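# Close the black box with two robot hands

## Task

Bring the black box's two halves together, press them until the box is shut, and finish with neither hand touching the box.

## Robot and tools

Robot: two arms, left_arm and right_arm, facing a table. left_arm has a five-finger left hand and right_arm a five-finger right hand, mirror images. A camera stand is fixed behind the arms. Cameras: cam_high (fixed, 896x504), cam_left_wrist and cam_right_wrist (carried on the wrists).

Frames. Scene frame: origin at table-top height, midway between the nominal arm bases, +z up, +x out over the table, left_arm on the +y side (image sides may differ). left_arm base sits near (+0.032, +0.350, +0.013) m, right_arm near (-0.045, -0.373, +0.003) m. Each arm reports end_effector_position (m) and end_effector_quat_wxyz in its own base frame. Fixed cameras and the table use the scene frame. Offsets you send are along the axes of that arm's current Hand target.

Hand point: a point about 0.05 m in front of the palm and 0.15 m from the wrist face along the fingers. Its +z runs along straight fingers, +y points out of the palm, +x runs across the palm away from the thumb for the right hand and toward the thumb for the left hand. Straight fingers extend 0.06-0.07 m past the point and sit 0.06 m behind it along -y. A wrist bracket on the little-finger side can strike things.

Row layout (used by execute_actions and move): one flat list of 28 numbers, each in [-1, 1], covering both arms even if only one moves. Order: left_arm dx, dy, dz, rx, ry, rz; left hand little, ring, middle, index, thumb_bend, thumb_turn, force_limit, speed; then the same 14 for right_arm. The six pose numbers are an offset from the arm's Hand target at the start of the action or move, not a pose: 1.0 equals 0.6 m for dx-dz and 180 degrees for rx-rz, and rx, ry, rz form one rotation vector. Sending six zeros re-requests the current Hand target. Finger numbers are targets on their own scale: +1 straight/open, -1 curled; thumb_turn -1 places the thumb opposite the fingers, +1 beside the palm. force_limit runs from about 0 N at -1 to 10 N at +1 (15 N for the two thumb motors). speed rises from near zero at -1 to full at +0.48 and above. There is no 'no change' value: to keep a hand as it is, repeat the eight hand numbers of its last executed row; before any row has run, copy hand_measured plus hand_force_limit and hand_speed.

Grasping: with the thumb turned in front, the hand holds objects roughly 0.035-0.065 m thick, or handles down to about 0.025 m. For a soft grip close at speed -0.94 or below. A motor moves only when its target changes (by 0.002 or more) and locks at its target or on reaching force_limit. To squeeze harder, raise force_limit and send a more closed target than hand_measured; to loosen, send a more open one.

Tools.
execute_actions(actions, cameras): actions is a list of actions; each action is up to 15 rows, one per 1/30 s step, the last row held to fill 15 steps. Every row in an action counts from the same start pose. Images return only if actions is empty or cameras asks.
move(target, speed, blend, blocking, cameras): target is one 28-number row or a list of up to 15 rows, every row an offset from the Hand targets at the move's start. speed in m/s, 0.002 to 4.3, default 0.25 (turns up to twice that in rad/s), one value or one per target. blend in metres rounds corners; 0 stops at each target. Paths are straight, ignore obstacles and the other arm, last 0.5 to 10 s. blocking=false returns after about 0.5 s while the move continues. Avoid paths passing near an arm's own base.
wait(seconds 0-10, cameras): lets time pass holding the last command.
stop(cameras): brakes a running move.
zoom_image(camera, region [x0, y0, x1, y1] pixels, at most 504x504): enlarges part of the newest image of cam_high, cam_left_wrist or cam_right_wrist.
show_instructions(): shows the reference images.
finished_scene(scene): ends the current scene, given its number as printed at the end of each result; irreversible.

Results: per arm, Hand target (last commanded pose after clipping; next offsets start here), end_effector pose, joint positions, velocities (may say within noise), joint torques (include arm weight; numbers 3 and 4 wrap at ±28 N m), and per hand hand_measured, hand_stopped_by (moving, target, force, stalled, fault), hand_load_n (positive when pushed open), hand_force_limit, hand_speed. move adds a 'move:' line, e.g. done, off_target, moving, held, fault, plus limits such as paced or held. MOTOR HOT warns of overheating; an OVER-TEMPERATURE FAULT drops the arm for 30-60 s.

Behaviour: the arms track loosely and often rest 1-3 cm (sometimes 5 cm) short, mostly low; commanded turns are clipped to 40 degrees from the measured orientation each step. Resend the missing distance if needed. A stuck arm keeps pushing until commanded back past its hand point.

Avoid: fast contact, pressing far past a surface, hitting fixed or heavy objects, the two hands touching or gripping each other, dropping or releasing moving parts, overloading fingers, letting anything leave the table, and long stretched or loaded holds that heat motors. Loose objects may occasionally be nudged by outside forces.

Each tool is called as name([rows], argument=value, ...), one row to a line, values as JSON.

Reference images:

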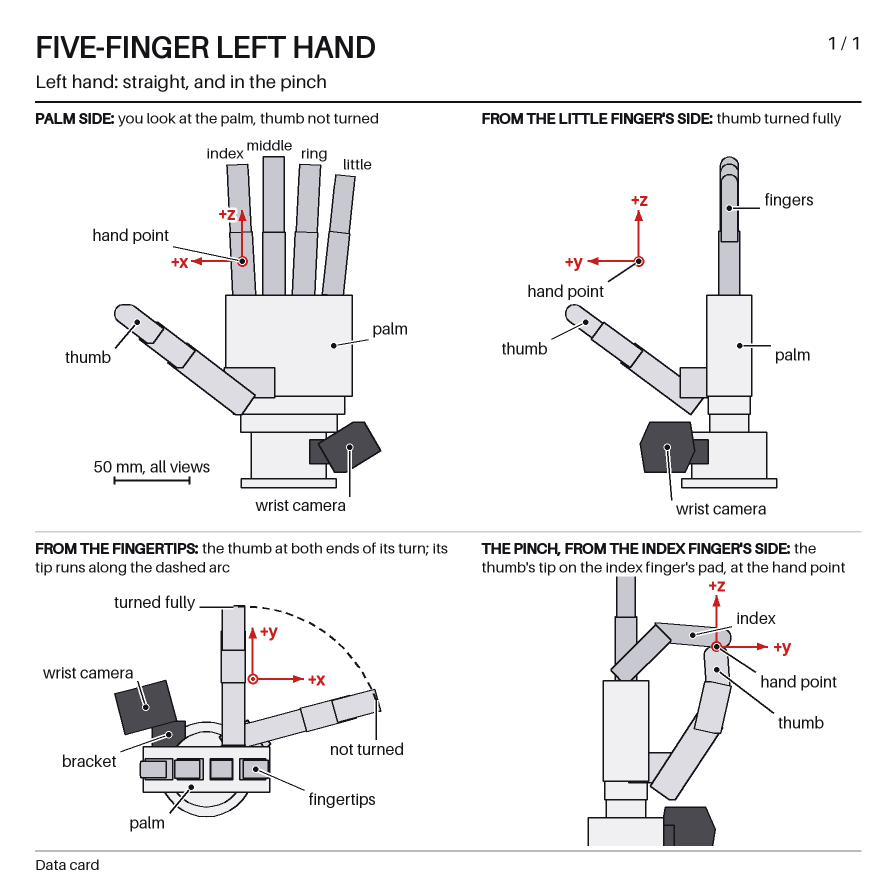

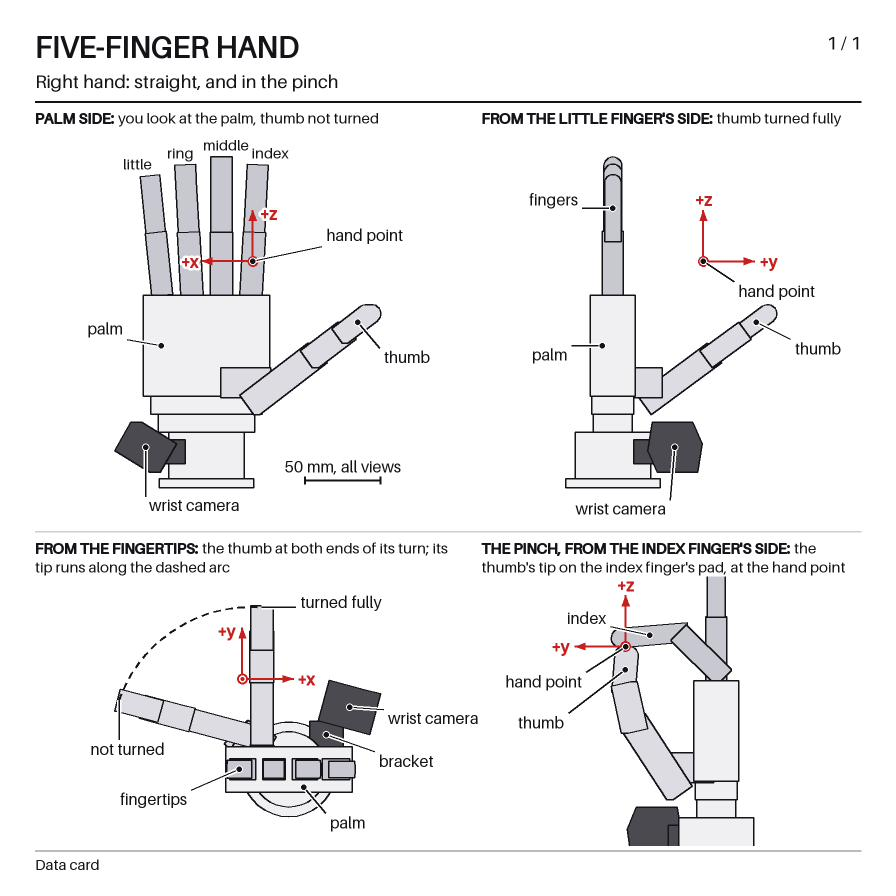

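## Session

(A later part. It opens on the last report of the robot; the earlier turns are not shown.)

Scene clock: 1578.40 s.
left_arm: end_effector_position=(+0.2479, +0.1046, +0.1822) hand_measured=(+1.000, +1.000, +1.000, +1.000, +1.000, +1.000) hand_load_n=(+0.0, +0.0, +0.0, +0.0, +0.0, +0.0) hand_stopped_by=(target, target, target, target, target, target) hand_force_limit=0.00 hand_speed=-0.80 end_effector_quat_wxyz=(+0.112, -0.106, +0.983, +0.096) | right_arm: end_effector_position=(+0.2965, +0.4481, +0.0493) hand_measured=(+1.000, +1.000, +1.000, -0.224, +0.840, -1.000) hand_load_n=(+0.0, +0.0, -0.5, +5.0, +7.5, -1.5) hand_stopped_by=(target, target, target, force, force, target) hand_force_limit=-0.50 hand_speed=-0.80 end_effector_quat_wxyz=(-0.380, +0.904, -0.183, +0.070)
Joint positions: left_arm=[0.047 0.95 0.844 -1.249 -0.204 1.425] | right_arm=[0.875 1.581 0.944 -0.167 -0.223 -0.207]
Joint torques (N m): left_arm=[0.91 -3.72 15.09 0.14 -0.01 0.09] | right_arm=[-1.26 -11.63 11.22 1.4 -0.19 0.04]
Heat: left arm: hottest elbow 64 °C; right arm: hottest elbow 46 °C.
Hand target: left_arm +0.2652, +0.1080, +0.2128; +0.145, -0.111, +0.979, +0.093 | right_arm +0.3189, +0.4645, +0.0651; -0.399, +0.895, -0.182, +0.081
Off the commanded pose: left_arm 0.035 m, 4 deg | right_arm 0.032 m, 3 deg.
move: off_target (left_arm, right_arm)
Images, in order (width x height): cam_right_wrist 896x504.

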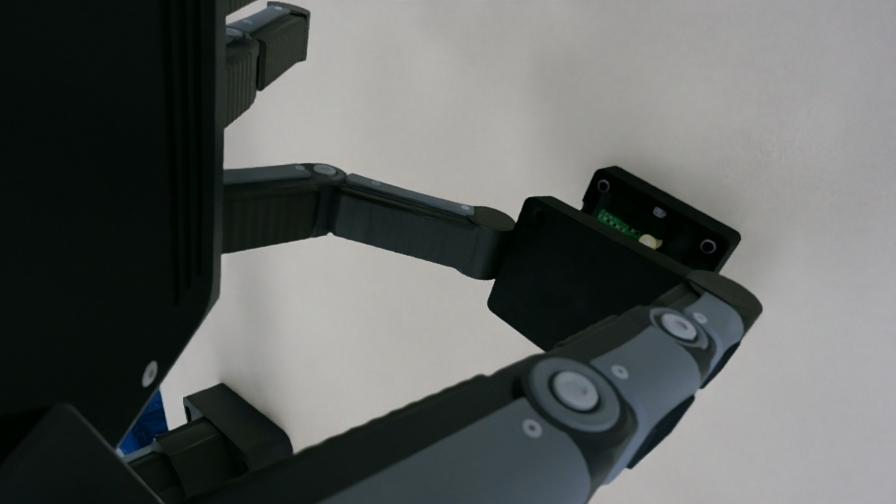

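move(target=[0,0,0,0,0,0,1,1,1,1,1,1,0,-0.8,0.003,0.0145,0.0130,0,0,0,1,1,1,-0.55,0.8,-1,-0.5,-0.8], speed=0.06, cameras=["cam_right_wrist"])

Scene clock: 1596.20 s.
left_arm: end_effector_position=(+0.2479, +0.1046, +0.1822) hand_measured=(+1.000, +1.000, +1.000, +1.000, +1.000, +1.000) hand_load_n=(+0.0, +0.0, +0.0, +0.0, +0.0, +0.0) hand_stopped_by=(target, target, target, target, target, target) hand_force_limit=0.00 hand_speed=-0.80 end_effector_quat_wxyz=(+0.112, -0.106, +0.983, +0.096) | right_arm: end_effector_position=(+0.2989, +0.4504, +0.0406) hand_measured=(+1.000, +1.000, +1.000, -0.224, +0.840, -1.000) hand_load_n=(+0.0, +0.0, +0.0, +5.0, +7.5, -1.5) hand_stopped_by=(target, target, target, force, force, target) hand_force_limit=-0.50 hand_speed=-0.80 end_effector_quat_wxyz=(-0.380, +0.904, -0.183, +0.069)
Joint positions: left_arm=[0.047 0.95 0.844 -1.249 -0.204 1.425] | right_arm=[0.873 1.604 0.944 -0.144 -0.225 -0.207]
Joint torques (N m): left_arm=[0.38 -3.84 15.17 0.16 -0.05 0.12] | right_arm=[-1.44 -11.75 10.18 1.73 -0.21 0.02]
Heat: left arm: hottest elbow 64 °C; right arm: hottest elbow 50 °C.
Hand target: left_arm +0.2652, +0.1080, +0.2128; +0.145, -0.111, +0.979, +0.093 | right_arm +0.3206, +0.4638, +0.0534; -0.399, +0.895, -0.182, +0.081
Off the commanded pose: left_arm 0.035 m, 4 deg | right_arm 0.028 m, 3 deg.
move: off_target (left_arm, right_arm)
Images, in order (width x height): cam_right_wrist 896x504.

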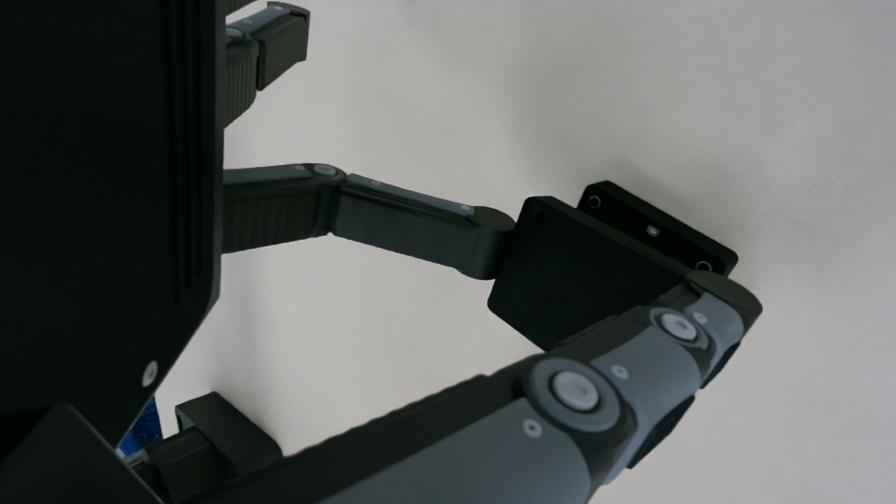

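move(target=[0,0,0,0,0,0,1,1,1,1,1,1,0,-0.8,0.0,0.0085,0.0115,0,0,0,1,1,1,-0.55,0.8,-1,-0.5,-0.8], speed=0.06, cameras=["cam_right_wrist"])

zoom_image(camera="cam_right_wrist", region=[460, 150, 780, 370])

Scene clock: 1610.40 s.
left_arm: end_effector_position=(+0.2479, +0.1046, +0.1822) hand_measured=(+1.000, +1.000, +1.000, +1.000, +1.000, +1.000) hand_load_n=(+0.0, +0.0, +0.0, +0.0, +0.0, +0.0) hand_stopped_by=(target, target, target, target, target, target) hand_force_limit=0.00 hand_speed=-0.80 end_effector_quat_wxyz=(+0.112, -0.106, +0.983, +0.096) | right_arm: end_effector_position=(+0.3012, +0.4531, +0.0341) hand_measured=(+1.000, +1.000, +1.000, -0.224, +0.840, -1.000) hand_load_n=(+0.0, -0.5, +0.0, +5.0, +7.5, -2.0) hand_stopped_by=(target, target, target, force, force, target) hand_force_limit=-0.50 hand_speed=-0.80 end_effector_quat_wxyz=(-0.382, +0.903, -0.183, +0.070)
Joint positions: left_arm=[0.047 0.95 0.844 -1.249 -0.204 1.425] | right_arm=[0.873 1.622 0.944 -0.122 -0.225 -0.207]
Joint torques (N m): left_arm=[0.79 -3.6 15.19 0.17 -0.03 0.09] | right_arm=[-1.38 -12.28 9.99 1.68 -0.18 0.04]
Heat: left arm: hottest elbow 64 °C; right arm: hottest elbow 50 °C.
Hand target: left_arm +0.2652, +0.1080, +0.2128; +0.145, -0.111, +0.979, +0.093 | right_arm +0.3212, +0.4654, +0.0450; -0.399, +0.895, -0.182, +0.081
Off the commanded pose: left_arm 0.035 m, 4 deg | right_arm 0.026 m, 3 deg.
move: off_target (left_arm, right_arm)
Images, in order (width x height): cam_right_wrist 896x504.

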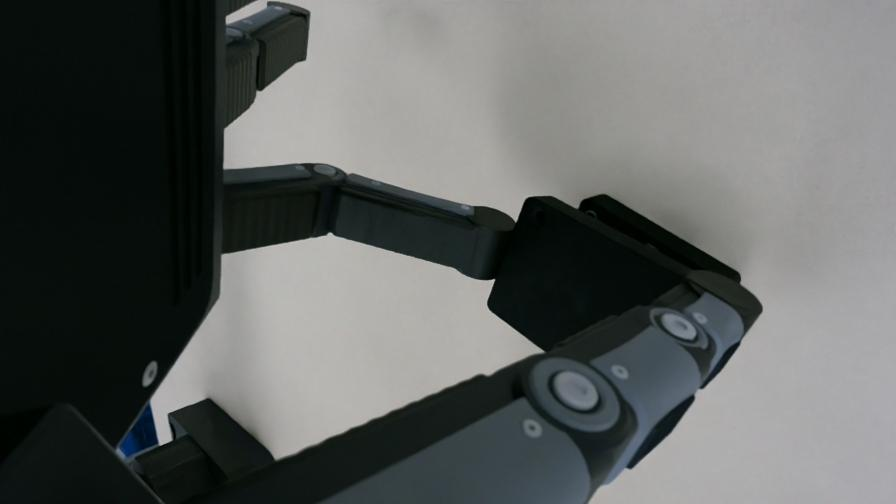

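Scaled by 1.575 from the camera's 896x504 image, which has a finer 1280x720 frame.

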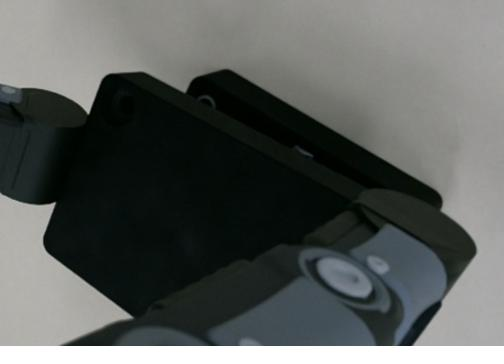

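zoom_image(camera="cam_right_wrist", region=[480, 180, 620, 260])

zoom_image(camera="cam_right_wrist", region=[620, 180, 780, 300])

Scaled by 3.600 from the camera's 896x504 image, which has a finer 1280x720 frame.

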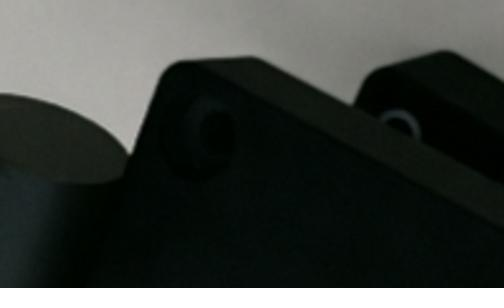

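Scaled by 3.150 from the camera's 896x504 image, which has a finer 1280x720 frame.

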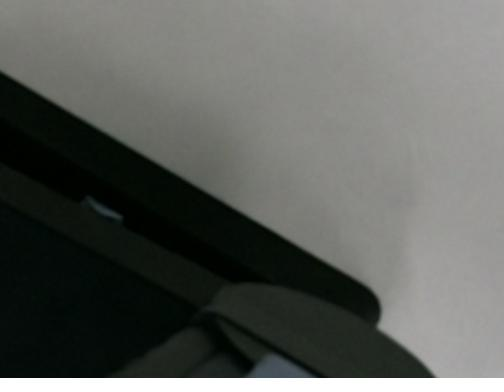

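move(target=[0,0,0,0,0,0,1,1,1,1,1,1,0,-0.8,0.0012,0.0088,0.0003,0.0111,0.0165,0.0149,1,1,1,-0.55,0.8,-1,-0.5,-0.8], speed=0.06, cameras=["cam_right_wrist"])

zoom_image(camera="cam_right_wrist", region=[480, 180, 620, 260])

zoom_image(camera="cam_right_wrist", region=[620, 180, 780, 300])

Scene clock: 1711.90 s.
left_arm: end_effector_position=(+0.2479, +0.1046, +0.1822) hand_measured=(+1.000, +1.000, +1.000, +1.000, +1.000, +1.000) hand_load_n=(+0.0, +0.0, +0.0, +0.0, +0.0, +0.0) hand_stopped_by=(target, target, target, target, target, target) hand_force_limit=0.00 hand_speed=-0.80 end_effector_quat_wxyz=(+0.112, -0.106, +0.983, +0.096) | right_arm: end_effector_position=(+0.3129, +0.4594, +0.0374) hand_measured=(+1.000, +1.000, +1.000, -0.224, +0.840, -1.000) hand_load_n=(+0.0, +0.0, +0.0, +5.0, +7.5, -1.5) hand_stopped_by=(target, target, target, force, force, target) hand_force_limit=-0.50 hand_speed=-0.80 end_effector_quat_wxyz=(-0.403, +0.888, -0.204, +0.093)
Joint positions: left_arm=[0.047 0.95 0.844 -1.249 -0.204 1.425] | right_arm=[0.873 1.622 0.926 -0.037 -0.184 -0.164]
Joint torques (N m): left_arm=[0.67 -3.55 15.2 0.16 -0.02 0.1] | right_arm=[-0.85 -13.27 7.49 1.77 0.17 0.21]
Heat: left arm: hottest elbow 65 °C; right arm: hottest elbow 48 °C.
Hand target: left_arm +0.2652, +0.1080, +0.2128; +0.145, -0.111, +0.979, +0.093 | right_arm +0.3206, +0.4620, +0.0410; -0.411, +0.881, -0.212, +0.098
Off the commanded pose: left_arm 0.035 m, 4 deg | right_arm 0.009 m, 2 deg.
move: off_target (left_arm)
Images, in order (width x height): cam_right_wrist 896x504.

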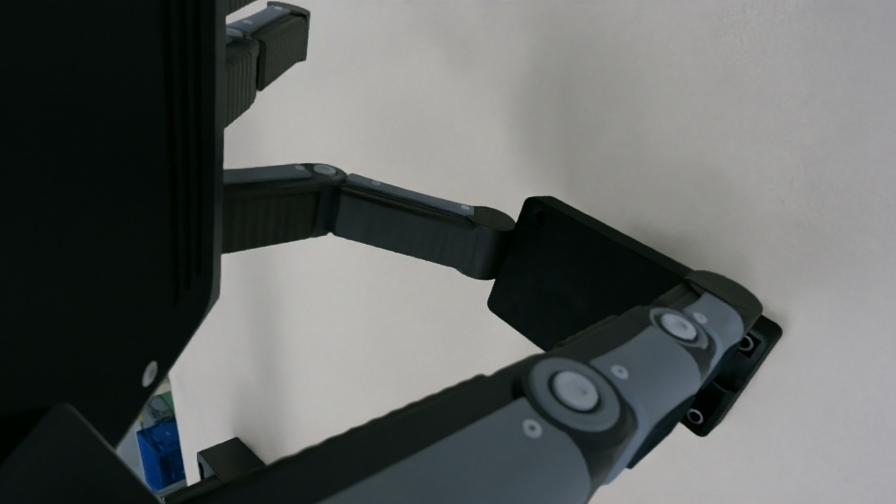

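Scaled by 3.600 from the camera's 896x504 image, which has a finer 1280x720 frame.

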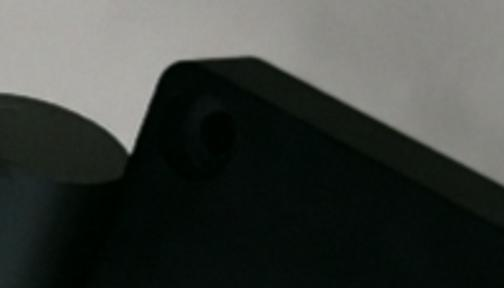

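Scaled by 3.150 from the camera's 896x504 image, which has a finer 1280x720 frame.

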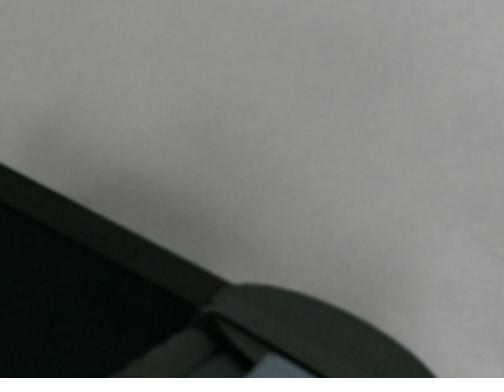

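move(target=[0,0,0,0,0,0,1,1,1,1,1,1,0,-0.8,-0.0163,0.0134,-0.0149,0,0,0,1,1,1,-0.55,0.8,-1,-0.5,-0.8], speed=0.05, cameras=["cam_right_wrist"])

zoom_image(camera="cam_right_wrist", region=[480, 160, 620, 240])

zoom_image(camera="cam_right_wrist", region=[620, 180, 780, 300])

Scene clock: 1729.97 s.
left_arm: end_effector_position=(+0.2479, +0.1046, +0.1822) hand_measured=(+1.000, +1.000, +1.000, +1.000, +1.000, +1.000) hand_load_n=(+0.0, +0.0, +0.0, +0.0, +0.0, +0.0) hand_stopped_by=(target, target, target, target, target, target) hand_force_limit=0.00 hand_speed=-0.80 end_effector_quat_wxyz=(+0.112, -0.106, +0.983, +0.096) | right_arm: end_effector_position=(+0.3045, +0.4472, +0.0231) hand_measured=(+1.000, +1.000, +1.000, -0.224, +0.840, -1.000) hand_load_n=(+0.0, +0.0, -0.5, +5.0, +7.5, -1.5) hand_stopped_by=(target, target, target, force, force, target) hand_force_limit=-0.50 hand_speed=-0.80 end_effector_quat_wxyz=(-0.392, +0.891, -0.213, +0.090)
Joint positions: left_arm=[0.047 0.95 0.844 -1.249 -0.204 1.425] | right_arm=[0.873 1.621 0.888 -0.025 -0.173 -0.154]
Joint torques (N m): left_arm=[1.2 -3.96 15.2 0.13 -0.03 0.11] | right_arm=[-0.62 -15.27 7.06 1.8 0.19 0.22]
Heat: left arm: hottest elbow 65 °C; right arm: hottest elbow 44 °C.
Hand target: left_arm +0.2652, +0.1080, +0.2128; +0.145, -0.111, +0.979, +0.093 | right_arm +0.3064, +0.4556, +0.0405; -0.411, +0.881, -0.212, +0.098
Off the commanded pose: left_arm 0.035 m, 4 deg | right_arm 0.019 m, 3 deg.
move: off_target (left_arm, right_arm)
Images, in order (width x height): cam_right_wrist 896x504.

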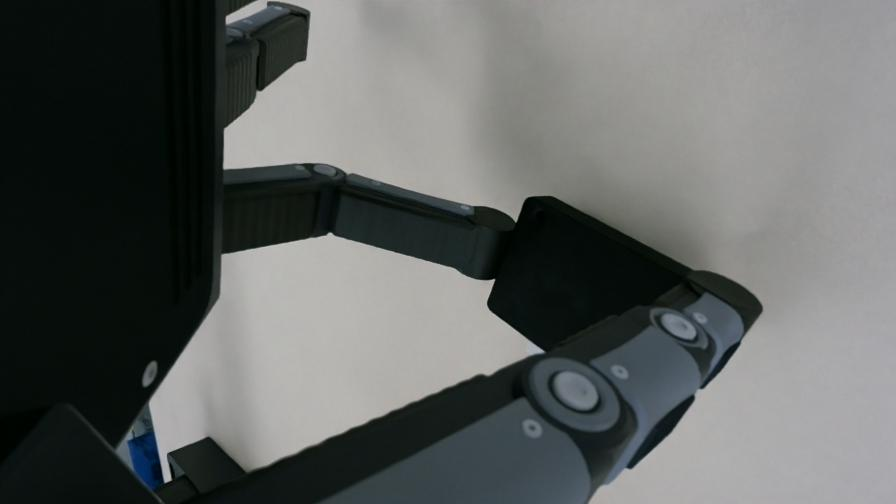

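Scaled by 3.600 from the camera's 896x504 image, which has a finer 1280x720 frame.

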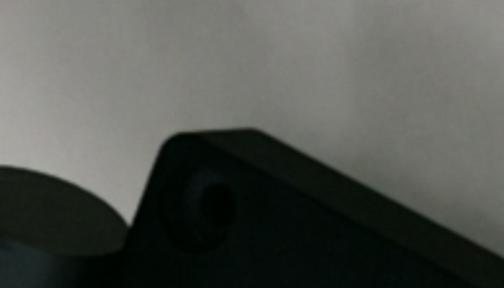

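Scaled by 3.150 from the camera's 896x504 image, which has a finer 1280x720 frame.

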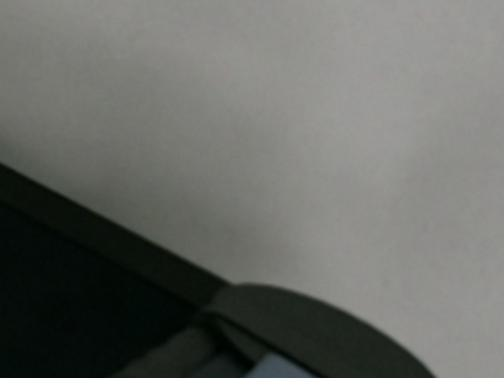

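zoom_image(camera="cam_right_wrist", region=[480, 280, 620, 380])

Scaled by 3.600 from the camera's 896x504 image, which has a finer 1280x720 frame.

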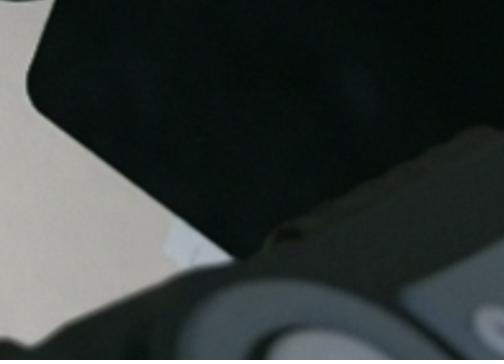

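move(target=[0,0,0,0,0,0,1,1,1,1,1,1,0,-0.8,-0.0133,-0.0124,-0.0111,0,0,0,1,1,1,-0.55,0.8,-1,-0.5,-0.8], speed=0.05, cameras=["cam_right_wrist"])

zoom_image(camera="cam_right_wrist", region=[460, 170, 780, 390])

Scene clock: 1770.23 s.
left_arm: end_effector_position=(+0.2479, +0.1046, +0.1822) hand_measured=(+1.000, +1.000, +1.000, +1.000, +1.000, +1.000) hand_load_n=(+0.0, +0.0, +0.0, +0.0, +0.0, +0.0) hand_stopped_by=(target, target, target, target, target, target) hand_force_limit=0.00 hand_speed=-0.80 end_effector_quat_wxyz=(+0.112, -0.106, +0.983, +0.096) | right_arm: end_effector_position=(+0.2980, +0.4547, +0.0340) hand_measured=(+1.000, +1.000, +1.000, -0.224, +0.840, -1.000) hand_load_n=(-0.5, +0.0, +0.0, +5.0, +7.5, -1.5) hand_stopped_by=(target, target, target, force, force, target) hand_force_limit=-0.50 hand_speed=-0.80 end_effector_quat_wxyz=(-0.400, +0.888, -0.209, +0.094)
Joint positions: left_arm=[0.047 0.95 0.844 -1.249 -0.204 1.425] | right_arm=[0.895 1.599 0.888 -0.025 -0.16 -0.143]
Joint torques (N m): left_arm=[0.79 -3.96 15.19 0.21 -0.04 0.1] | right_arm=[-0.5 -14.92 7.5 0.73 0.19 0.19]
Heat: left arm: hottest elbow 65 °C; right arm: hottest elbow 40 °C.
Hand target: left_arm +0.2652, +0.1080, +0.2128; +0.145, -0.111, +0.979, +0.093 | right_arm +0.2992, +0.4590, +0.0505; -0.411, +0.881, -0.212, +0.098
Off the commanded pose: left_arm 0.035 m, 4 deg | right_arm 0.017 m, 2 deg.
move: off_target (left_arm, right_arm)
Images, in order (width x height): cam_right_wrist 896x504.

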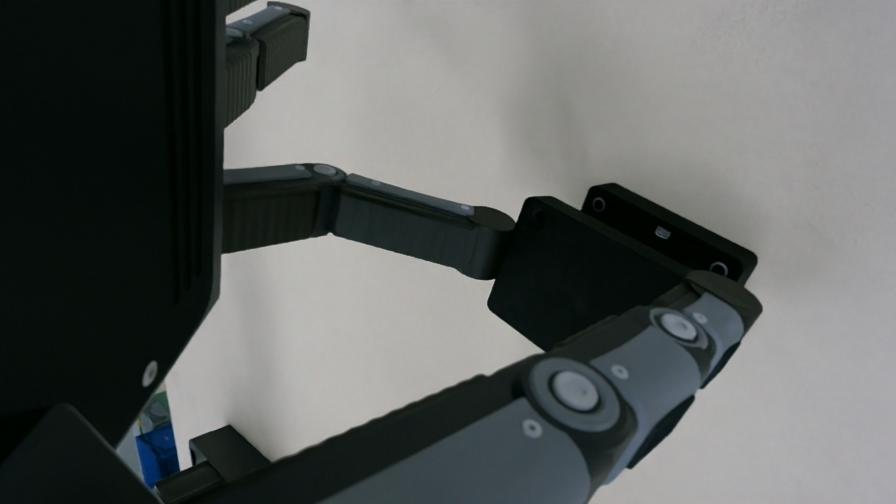

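Scaled by 1.575 from the camera's 896x504 image, which has a finer 1280x720 frame.

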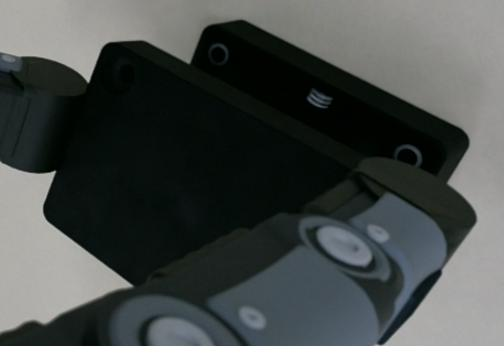

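move(target=[0,0,0,0,0,0,1,1,1,1,1,1,0,-0.8,0.0083,0.0098,-0.001,0,0,0,1,1,1,-0.55,0.8,-1,-0.5,-0.8], speed=0.05, cameras=["cam_right_wrist"])

zoom_image(camera="cam_right_wrist", region=[460, 170, 780, 390])

Scene clock: 1792.27 s.
left_arm: end_effector_position=(+0.2479, +0.1046, +0.1822) hand_measured=(+1.000, +1.000, +1.000, +1.000, +1.000, +1.000) hand_load_n=(+0.0, +0.0, +0.0, +0.0, +0.0, +0.0) hand_stopped_by=(target, target, target, target, target, target) hand_force_limit=0.00 hand_speed=-0.80 end_effector_quat_wxyz=(+0.112, -0.106, +0.983, +0.096) | right_arm: end_effector_position=(+0.2948, +0.4507, +0.0293) hand_measured=(+1.000, +1.000, +1.000, -0.224, +0.840, -1.000) hand_load_n=(+0.0, +0.0, +0.0, +5.0, +7.5, -1.5) hand_stopped_by=(target, target, target, force, force, target) hand_force_limit=-0.50 hand_speed=-0.80 end_effector_quat_wxyz=(-0.395, +0.890, -0.210, +0.092)
Joint positions: left_arm=[0.047 0.95 0.844 -1.249 -0.204 1.425] | right_arm=[0.895 1.599 0.877 -0.025 -0.16 -0.143]
Joint torques (N m): left_arm=[0.5 -3.78 15.19 0.16 -0.03 0.12] | right_arm=[-1.26 -14.86 7.28 1.26 -0.14 0.13]
Heat: left arm: hottest elbow 66 °C; right arm: hottest elbow 40 °C.
Hand target: left_arm +0.2652, +0.1080, +0.2128; +0.145, -0.111, +0.979, +0.093 | right_arm +0.3017, +0.4529, +0.0464; -0.411, +0.881, -0.212, +0.098
Off the commanded pose: left_arm 0.035 m, 4 deg | right_arm 0.019 m, 2 deg.
move: off_target (left_arm, right_arm)
Images, in order (width x height): cam_right_wrist 896x504.

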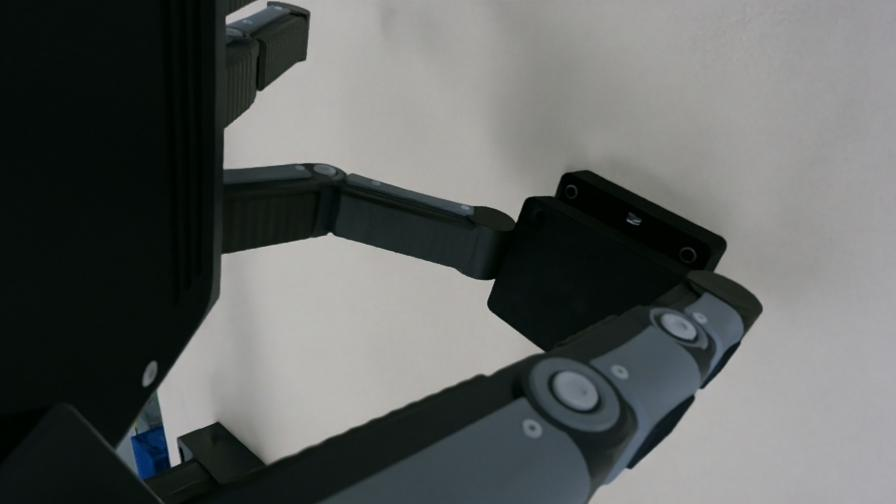

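Scaled by 1.575 from the camera's 896x504 image, which has a finer 1280x720 frame.

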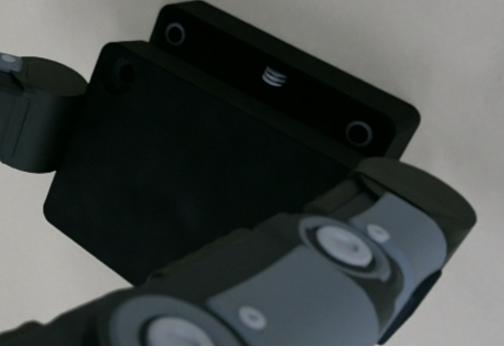

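move(target=[0,0,0,0,0,0,1,1,1,1,1,1,0,-0.8,0.01,0,0,0,0,0,1,1,1,-0.55,0.8,-1,-0.5,-0.8], speed=0.1, cameras=["cam_right_wrist"])

zoom_image(camera="cam_right_wrist", region=[460, 170, 780, 390])

Scene clock: 1806.83 s.
left_arm: end_effector_position=(+0.2479, +0.1046, +0.1822) hand_measured=(+1.000, +1.000, +1.000, +1.000, +1.000, +1.000) hand_load_n=(+0.0, +0.0, +0.0, +0.0, +0.0, +0.0) hand_stopped_by=(target, target, target, target, target, target) hand_force_limit=0.00 hand_speed=-0.80 end_effector_quat_wxyz=(+0.112, -0.106, +0.983, +0.096) | right_arm: end_effector_position=(+0.2979, +0.4484, +0.0297) hand_measured=(+1.000, +1.000, +1.000, -0.224, +0.840, -1.000) hand_load_n=(+0.0, +0.0, +0.0, +5.0, +7.5, -1.5) hand_stopped_by=(target, target, target, force, force, target) hand_force_limit=-0.50 hand_speed=-0.80 end_effector_quat_wxyz=(-0.396, +0.889, -0.213, +0.090)
Joint positions: left_arm=[0.047 0.95 0.844 -1.249 -0.204 1.425] | right_arm=[0.884 1.599 0.877 -0.025 -0.17 -0.143]
Joint torques (N m): left_arm=[1.08 -3.9 15.13 0.05 0 0.07] | right_arm=[-1.14 -14.68 7.6 1.14 -0.2 0.04]
Heat: left arm: hottest elbow 66 °C; right arm: hottest elbow 40 °C.
Hand target: left_arm +0.2652, +0.1080, +0.2128; +0.145, -0.111, +0.979, +0.093 | right_arm +0.3070, +0.4502, +0.0464; -0.411, +0.881, -0.212, +0.098
Off the commanded pose: left_arm 0.035 m, 4 deg | right_arm 0.019 m, 2 deg.
move: off_target (left_arm, right_arm)
Images, in order (width x height): cam_right_wrist 896x504.

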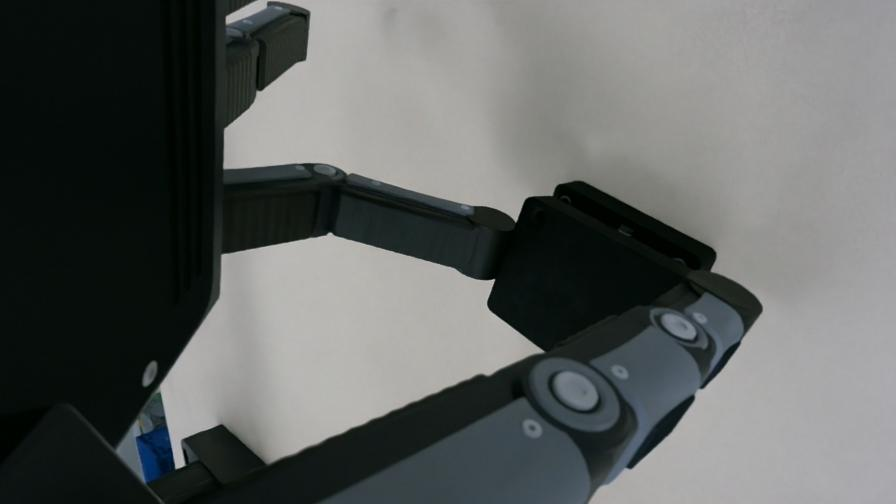

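Scaled by 1.575 from the camera's 896x504 image, which has a finer 1280x720 frame.

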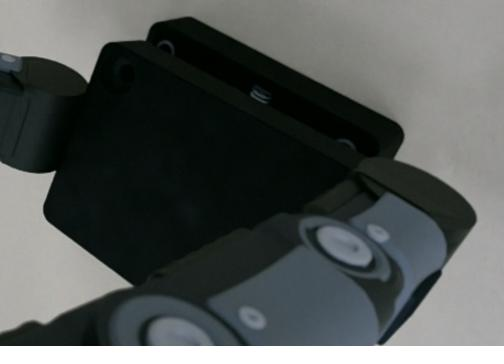

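move(target=[0,0,0,0,0,0,1,1,1,1,1,1,0,-0.8,0.0042,0.0008,0.0142,0,0,0,1,1,1,-0.55,0.8,-1,-0.5,-0.8], speed=0.1, cameras=["cam_right_wrist"])

zoom_image(camera="cam_right_wrist", region=[460, 170, 780, 390])

Scene clock: 1825.77 s.
left_arm: end_effector_position=(+0.2479, +0.1046, +0.1822) hand_measured=(+1.000, +1.000, +1.000, +1.000, +1.000, +1.000) hand_load_n=(+0.0, +0.0, +0.0, +0.0, +0.0, +0.0) hand_stopped_by=(target, target, target, target, target, target) hand_force_limit=0.00 hand_speed=-0.80 end_effector_quat_wxyz=(+0.112, -0.106, +0.983, +0.096) | right_arm: end_effector_position=(+0.2976, +0.4486, +0.0298) hand_measured=(+1.000, +1.000, +1.000, -0.224, +0.840, -1.000) hand_load_n=(+0.0, +0.0, +0.0, +5.0, +7.5, -1.5) hand_stopped_by=(target, target, target, force, force, target) hand_force_limit=-0.50 hand_speed=-0.80 end_effector_quat_wxyz=(-0.397, +0.889, -0.212, +0.089)
Joint positions: left_arm=[0.047 0.95 0.844 -1.249 -0.204 1.425] | right_arm=[0.884 1.599 0.877 -0.025 -0.172 -0.143]
Joint torques (N m): left_arm=[0.62 -3.43 15.15 0.14 -0.03 0.11] | right_arm=[-1.73 -12.63 8.54 1.61 -0.18 0.03]
Heat: left arm: hottest elbow 66 °C; right arm: hottest elbow 40 °C.
Hand target: left_arm +0.2652, +0.1080, +0.2128; +0.145, -0.111, +0.979, +0.093 | right_arm +0.3121, +0.4546, +0.0405; -0.411, +0.881, -0.212, +0.098
Off the commanded pose: left_arm 0.035 m, 4 deg | right_arm 0.019 m, 2 deg.
move: off_target (left_arm, right_arm)
Images, in order (width x height): cam_right_wrist 896x504.

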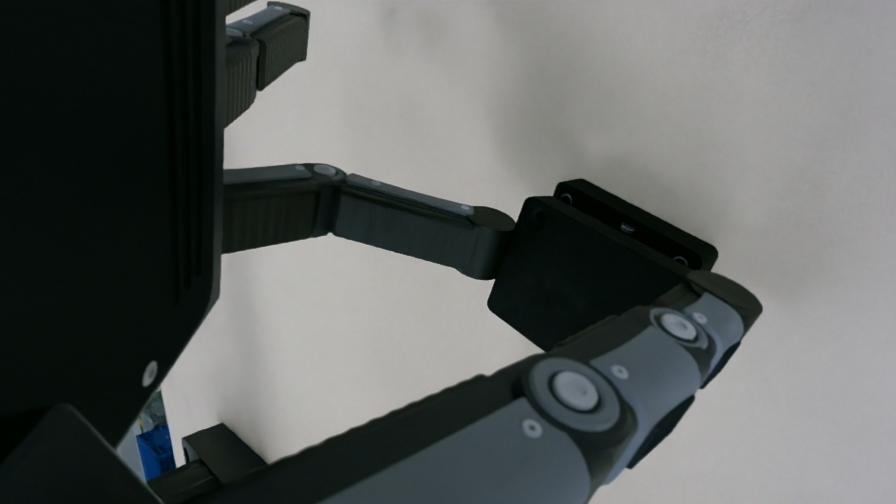

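Scaled by 1.575 from the camera's 896x504 image, which has a finer 1280x720 frame.

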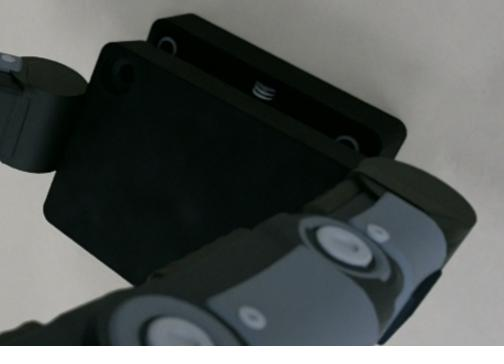

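move(target=[0,0,0,0,0,0,1,1,1,1,1,1,0,-0.8,0.002,0.003,0.0117,0,0,0,1,1,1,-0.55,0.8,-1,-0.5,-0.8], speed=0.1, cameras=["cam_right_wrist"])

zoom_image(camera="cam_right_wrist", region=[460, 170, 780, 390])

Scene clock: 1833.37 s.
left_arm: end_effector_position=(+0.2479, +0.1046, +0.1822) hand_measured=(+1.000, +1.000, +1.000, +1.000, +1.000, +1.000) hand_load_n=(+0.0, +0.0, +0.0, +0.0, +0.0, +0.0) hand_stopped_by=(target, target, target, target, target, target) hand_force_limit=0.00 hand_speed=-0.80 end_effector_quat_wxyz=(+0.112, -0.106, +0.983, +0.096) | right_arm: end_effector_position=(+0.2988, +0.4501, +0.0290) hand_measured=(+1.000, +1.000, +1.000, -0.224, +0.840, -1.000) hand_load_n=(+0.0, +0.0, +0.0, +5.0, +7.5, -1.5) hand_stopped_by=(target, target, target, force, force, target) hand_force_limit=-0.50 hand_speed=-0.80 end_effector_quat_wxyz=(-0.399, +0.888, -0.212, +0.090)
Joint positions: left_arm=[0.047 0.95 0.844 -1.249 -0.204 1.425] | right_arm=[0.884 1.604 0.877 -0.014 -0.172 -0.143]
Joint torques (N m): left_arm=[0.5 -3.55 15.08 0.13 -0.04 0.1] | right_arm=[-1.73 -11.52 8.95 1.78 -0.16 0.03]
Heat: left arm: hottest elbow 66 °C; right arm: hottest elbow 40 °C.
Hand target: left_arm +0.2652, +0.1080, +0.2128; +0.145, -0.111, +0.979, +0.093 | right_arm +0.3151, +0.4579, +0.0347; -0.411, +0.881, -0.212, +0.098
Off the commanded pose: left_arm 0.035 m, 4 deg | right_arm 0.019 m, 2 deg.
move: off_target (left_arm, right_arm)
Images, in order (width x height): cam_right_wrist 896x504.

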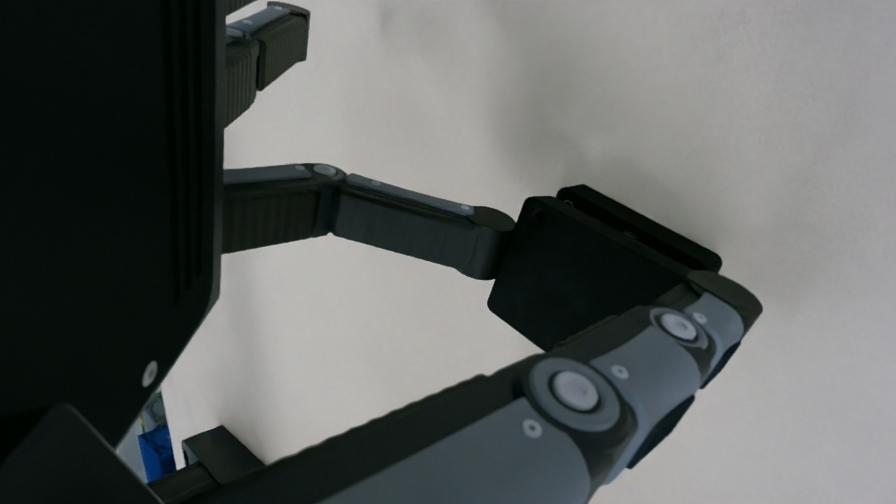

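Scaled by 1.575 from the camera's 896x504 image, which has a finer 1280x720 frame.

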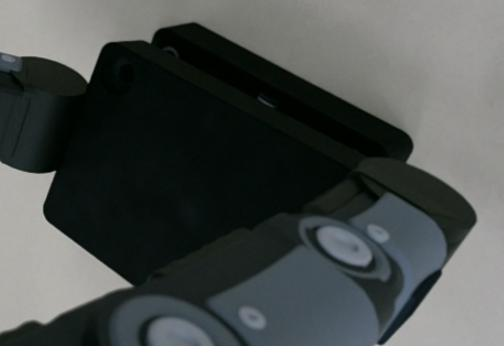

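move(target=[0,0,0,0,0,0,1,1,1,1,1,1,0,-0.8,0.005,0.0074,0.0067,0,0,0,1,1,1,-0.55,0.8,-1,-0.5,-0.8], speed=0.1, cameras=["cam_right_wrist"])

zoom_image(camera="cam_right_wrist", region=[460, 170, 780, 390])

Scene clock: 1844.77 s.
left_arm: end_effector_position=(+0.2479, +0.1046, +0.1822) hand_measured=(+1.000, +1.000, +1.000, +1.000, +1.000, +1.000) hand_load_n=(+0.0, +0.0, +0.0, +0.0, +0.0, +0.0) hand_stopped_by=(target, target, target, target, target, target) hand_force_limit=0.00 hand_speed=-0.80 end_effector_quat_wxyz=(+0.112, -0.106, +0.983, +0.096) | right_arm: end_effector_position=(+0.3019, +0.4502, +0.0236) hand_measured=(+1.000, +1.000, +1.000, -0.224, +0.840, -1.000) hand_load_n=(+0.0, +0.0, +0.0, +5.0, +7.5, -2.0) hand_stopped_by=(target, target, target, force, force, target) hand_force_limit=-0.50 hand_speed=-0.80 end_effector_quat_wxyz=(-0.400, +0.887, -0.213, +0.089)
Joint positions: left_arm=[0.047 0.95 0.844 -1.249 -0.204 1.425] | right_arm=[0.878 1.619 0.877 0.002 -0.177 -0.143]
Joint torques (N m): left_arm=[1.03 -3.43 15.04 0.2 -0.03 0.11] | right_arm=[-1.67 -11.34 8.75 1.84 -0.18 -0.02]
Heat: left arm: hottest elbow 66 °C; right arm: hottest elbow 40 °C.
Hand target: left_arm +0.2652, +0.1080, +0.2128; +0.145, -0.111, +0.979, +0.093 | right_arm +0.3179, +0.4567, +0.0287; -0.411, +0.881, -0.212, +0.098
Off the commanded pose: left_arm 0.035 m, 4 deg | right_arm 0.018 m, 2 deg.
move: off_target (left_arm, right_arm)
Images, in order (width x height): cam_right_wrist 896x504.

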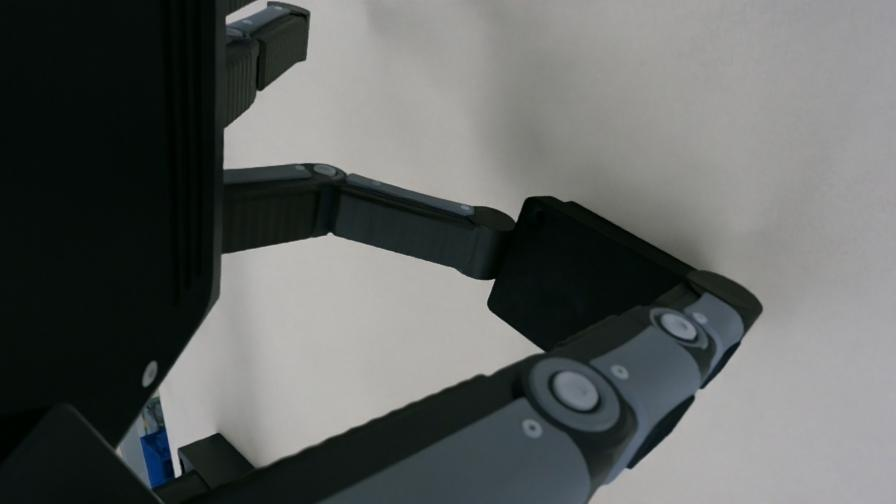

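Scaled by 1.575 from the camera's 896x504 image, which has a finer 1280x720 frame.

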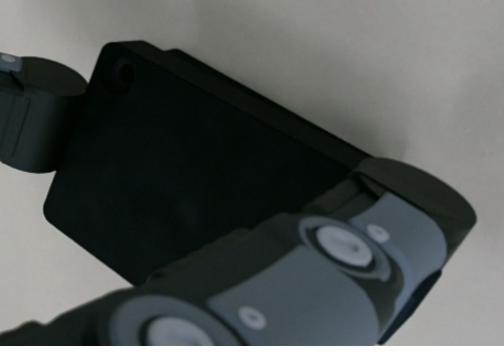

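zoom_image(camera="cam_right_wrist", region=[500, 180, 620, 260])

zoom_image(camera="cam_right_wrist", region=[600, 180, 740, 280])

Scaled by 4.200 from the camera's 896x504 image, which has a finer 1280x720 frame.

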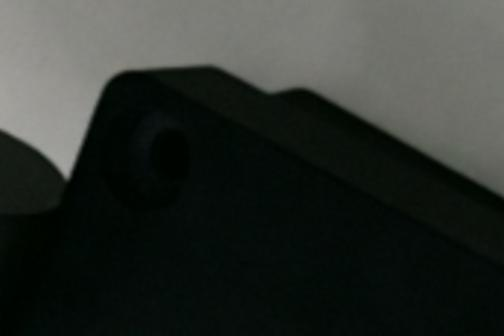

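Scaled by 3.600 from the camera's 896x504 image, which has a finer 1280x720 frame.

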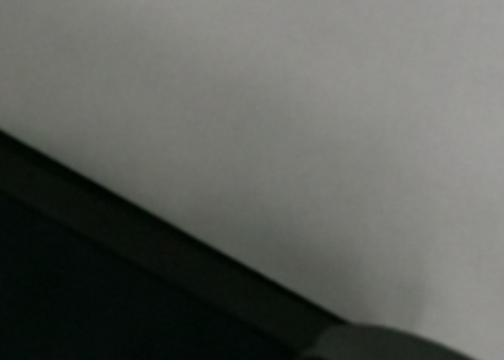

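move(target=[0,0,0,0,0,0,1,1,1,1,1,1,0,-0.8,-0.0025,0.0097,0.0042,0,0,0,1,1,1,-0.55,0.8,-1,-0.5,-0.8], speed=0.06, cameras=["cam_right_wrist"])

zoom_image(camera="cam_right_wrist", region=[500, 180, 620, 260])

zoom_image(camera="cam_right_wrist", region=[600, 180, 740, 280])

Scene clock: 1873.73 s.
left_arm: end_effector_position=(+0.2479, +0.1046, +0.1822) hand_measured=(+1.000, +1.000, +1.000, +1.000, +1.000, +1.000) hand_load_n=(+0.0, +0.0, +0.0, +0.0, +0.0, +0.0) hand_stopped_by=(target, target, target, target, target, target) hand_force_limit=0.00 hand_speed=-0.80 end_effector_quat_wxyz=(+0.112, -0.106, +0.983, +0.096) | right_arm: end_effector_position=(+0.3043, +0.4530, +0.0233) hand_measured=(+1.000, +1.000, +1.000, -0.224, +0.840, -1.000) hand_load_n=(+0.0, +0.0, +0.0, +5.0, +7.5, -1.5) hand_stopped_by=(target, target, target, force, force, target) hand_force_limit=-0.50 hand_speed=-0.80 end_effector_quat_wxyz=(-0.405, +0.884, -0.212, +0.092)
Joint positions: left_arm=[0.047 0.95 0.844 -1.249 -0.204 1.425] | right_arm=[0.878 1.625 0.877 0.021 -0.177 -0.143]
Joint torques (N m): left_arm=[0.67 -3.37 15.09 0.1 -0.03 0.09] | right_arm=[-1.49 -11.69 7.84 1.84 -0.12 0]
Heat: left arm: hottest elbow 66 °C; right arm: hottest elbow 41 °C.
Hand target: left_arm +0.2652, +0.1080, +0.2128; +0.145, -0.111, +0.979, +0.093 | right_arm +0.3157, +0.4558, +0.0226; -0.411, +0.881, -0.212, +0.098
Off the commanded pose: left_arm 0.035 m, 4 deg | right_arm 0.012 m, 1 deg.
move: off_target (left_arm, right_arm)
Images, in order (width x height): cam_right_wrist 896x504.

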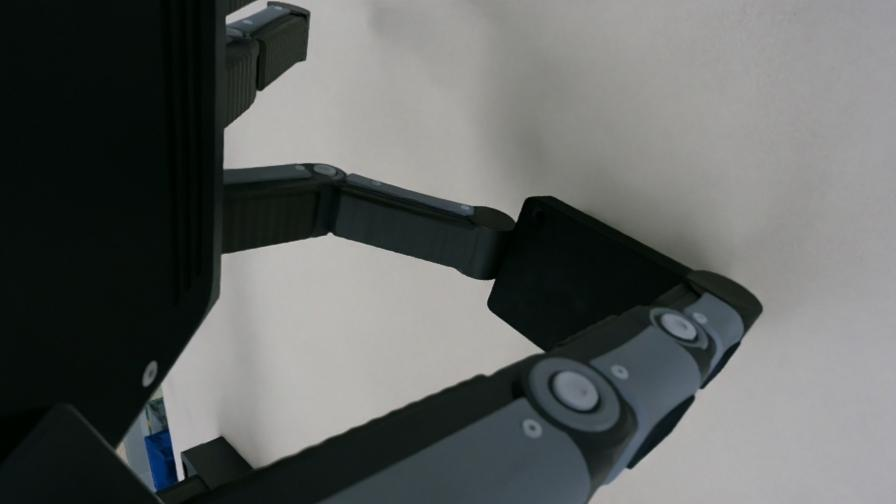

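Scaled by 4.200 from the camera's 896x504 image, which has a finer 1280x720 frame.

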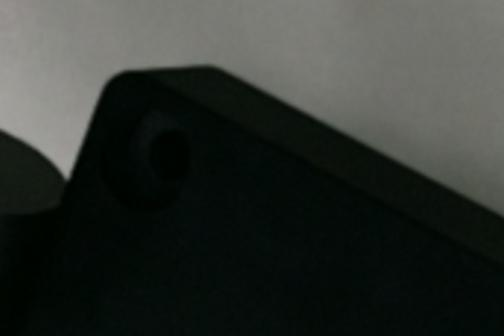

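Scaled by 3.600 from the camera's 896x504 image, which has a finer 1280x720 frame.

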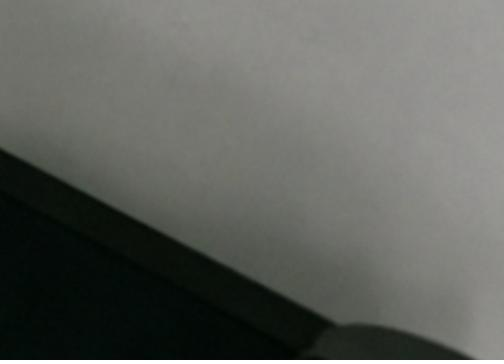

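wait(seconds=0.1, cameras=["cam_high","cam_left_wrist"])

zoom_image(camera="cam_high", region=[490, 200, 610, 310])

Scene clock: 1881.77 s.
left_arm: end_effector_position=(+0.2479, +0.1046, +0.1822) hand_measured=(+1.000, +1.000, +1.000, +1.000, +1.000, +1.000) hand_load_n=(+0.0, +0.0, +0.0, +0.0, +0.0, +0.0) hand_stopped_by=(target, target, target, target, target, target) hand_force_limit=0.00 hand_speed=-0.80 end_effector_quat_wxyz=(+0.112, -0.106, +0.983, +0.096) | right_arm: end_effector_position=(+0.3043, +0.4530, +0.0233) hand_measured=(+1.000, +1.000, +1.000, -0.224, +0.840, -1.000) hand_load_n=(+0.0, +0.0, +0.0, +5.0, +7.5, -2.0) hand_stopped_by=(target, target, target, force, force, target) hand_force_limit=-0.50 hand_speed=-0.80 end_effector_quat_wxyz=(-0.405, +0.884, -0.212, +0.092)
Joint positions: left_arm=[0.047 0.95 0.844 -1.249 -0.204 1.425] | right_arm=[0.878 1.625 0.877 0.021 -0.177 -0.143]
Joint torques (N m): left_arm=[0.73 -3.9 15.16 0.23 -0.03 0.09] | right_arm=[-1.38 -11.81 7.79 1.8 -0.11 -0.01]
Heat: left arm: hottest elbow 66 °C; right arm: hottest elbow 41 °C.
Hand target: left_arm +0.2652, +0.1080, +0.2128; +0.145, -0.111, +0.979, +0.093 | right_arm +0.3157, +0.4558, +0.0226; -0.411, +0.881, -0.212, +0.098
Off the commanded pose: left_arm 0.035 m, 4 deg | right_arm 0.012 m, 1 deg.
wait: 0.10 s; at rest from the start
Images, in order (width x height): cam_high 896x504, cam_left_wrist 896x504.

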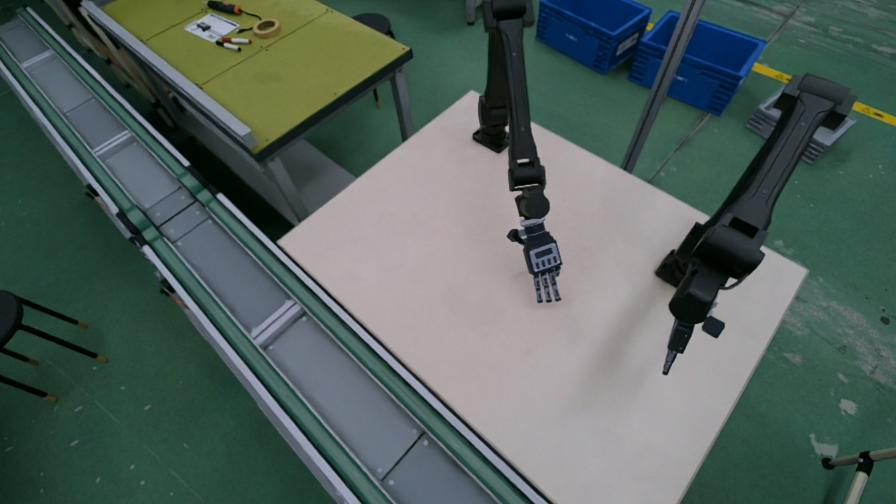

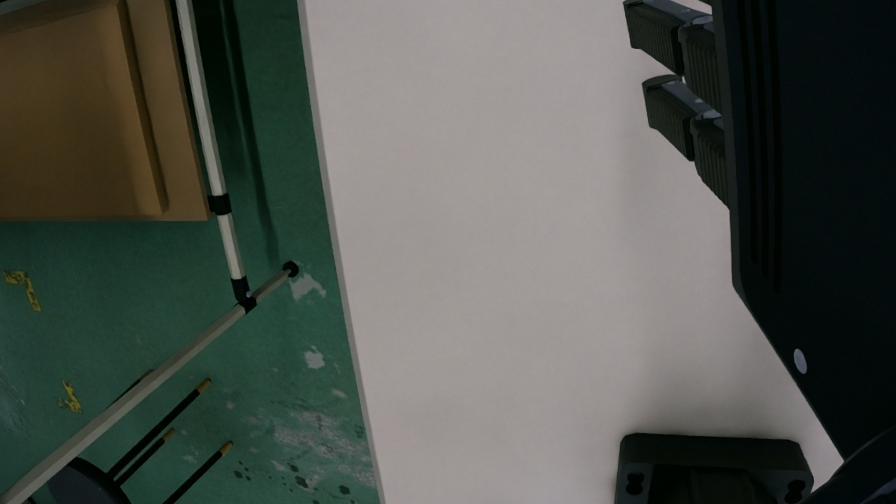

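Scaled by 4.200 from the camera's 896x504 image, which has a finer 1280x720 frame.

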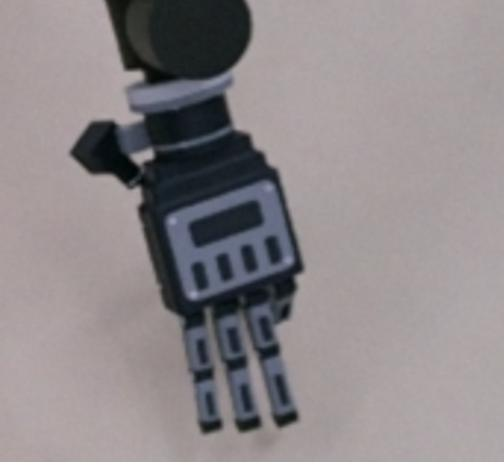

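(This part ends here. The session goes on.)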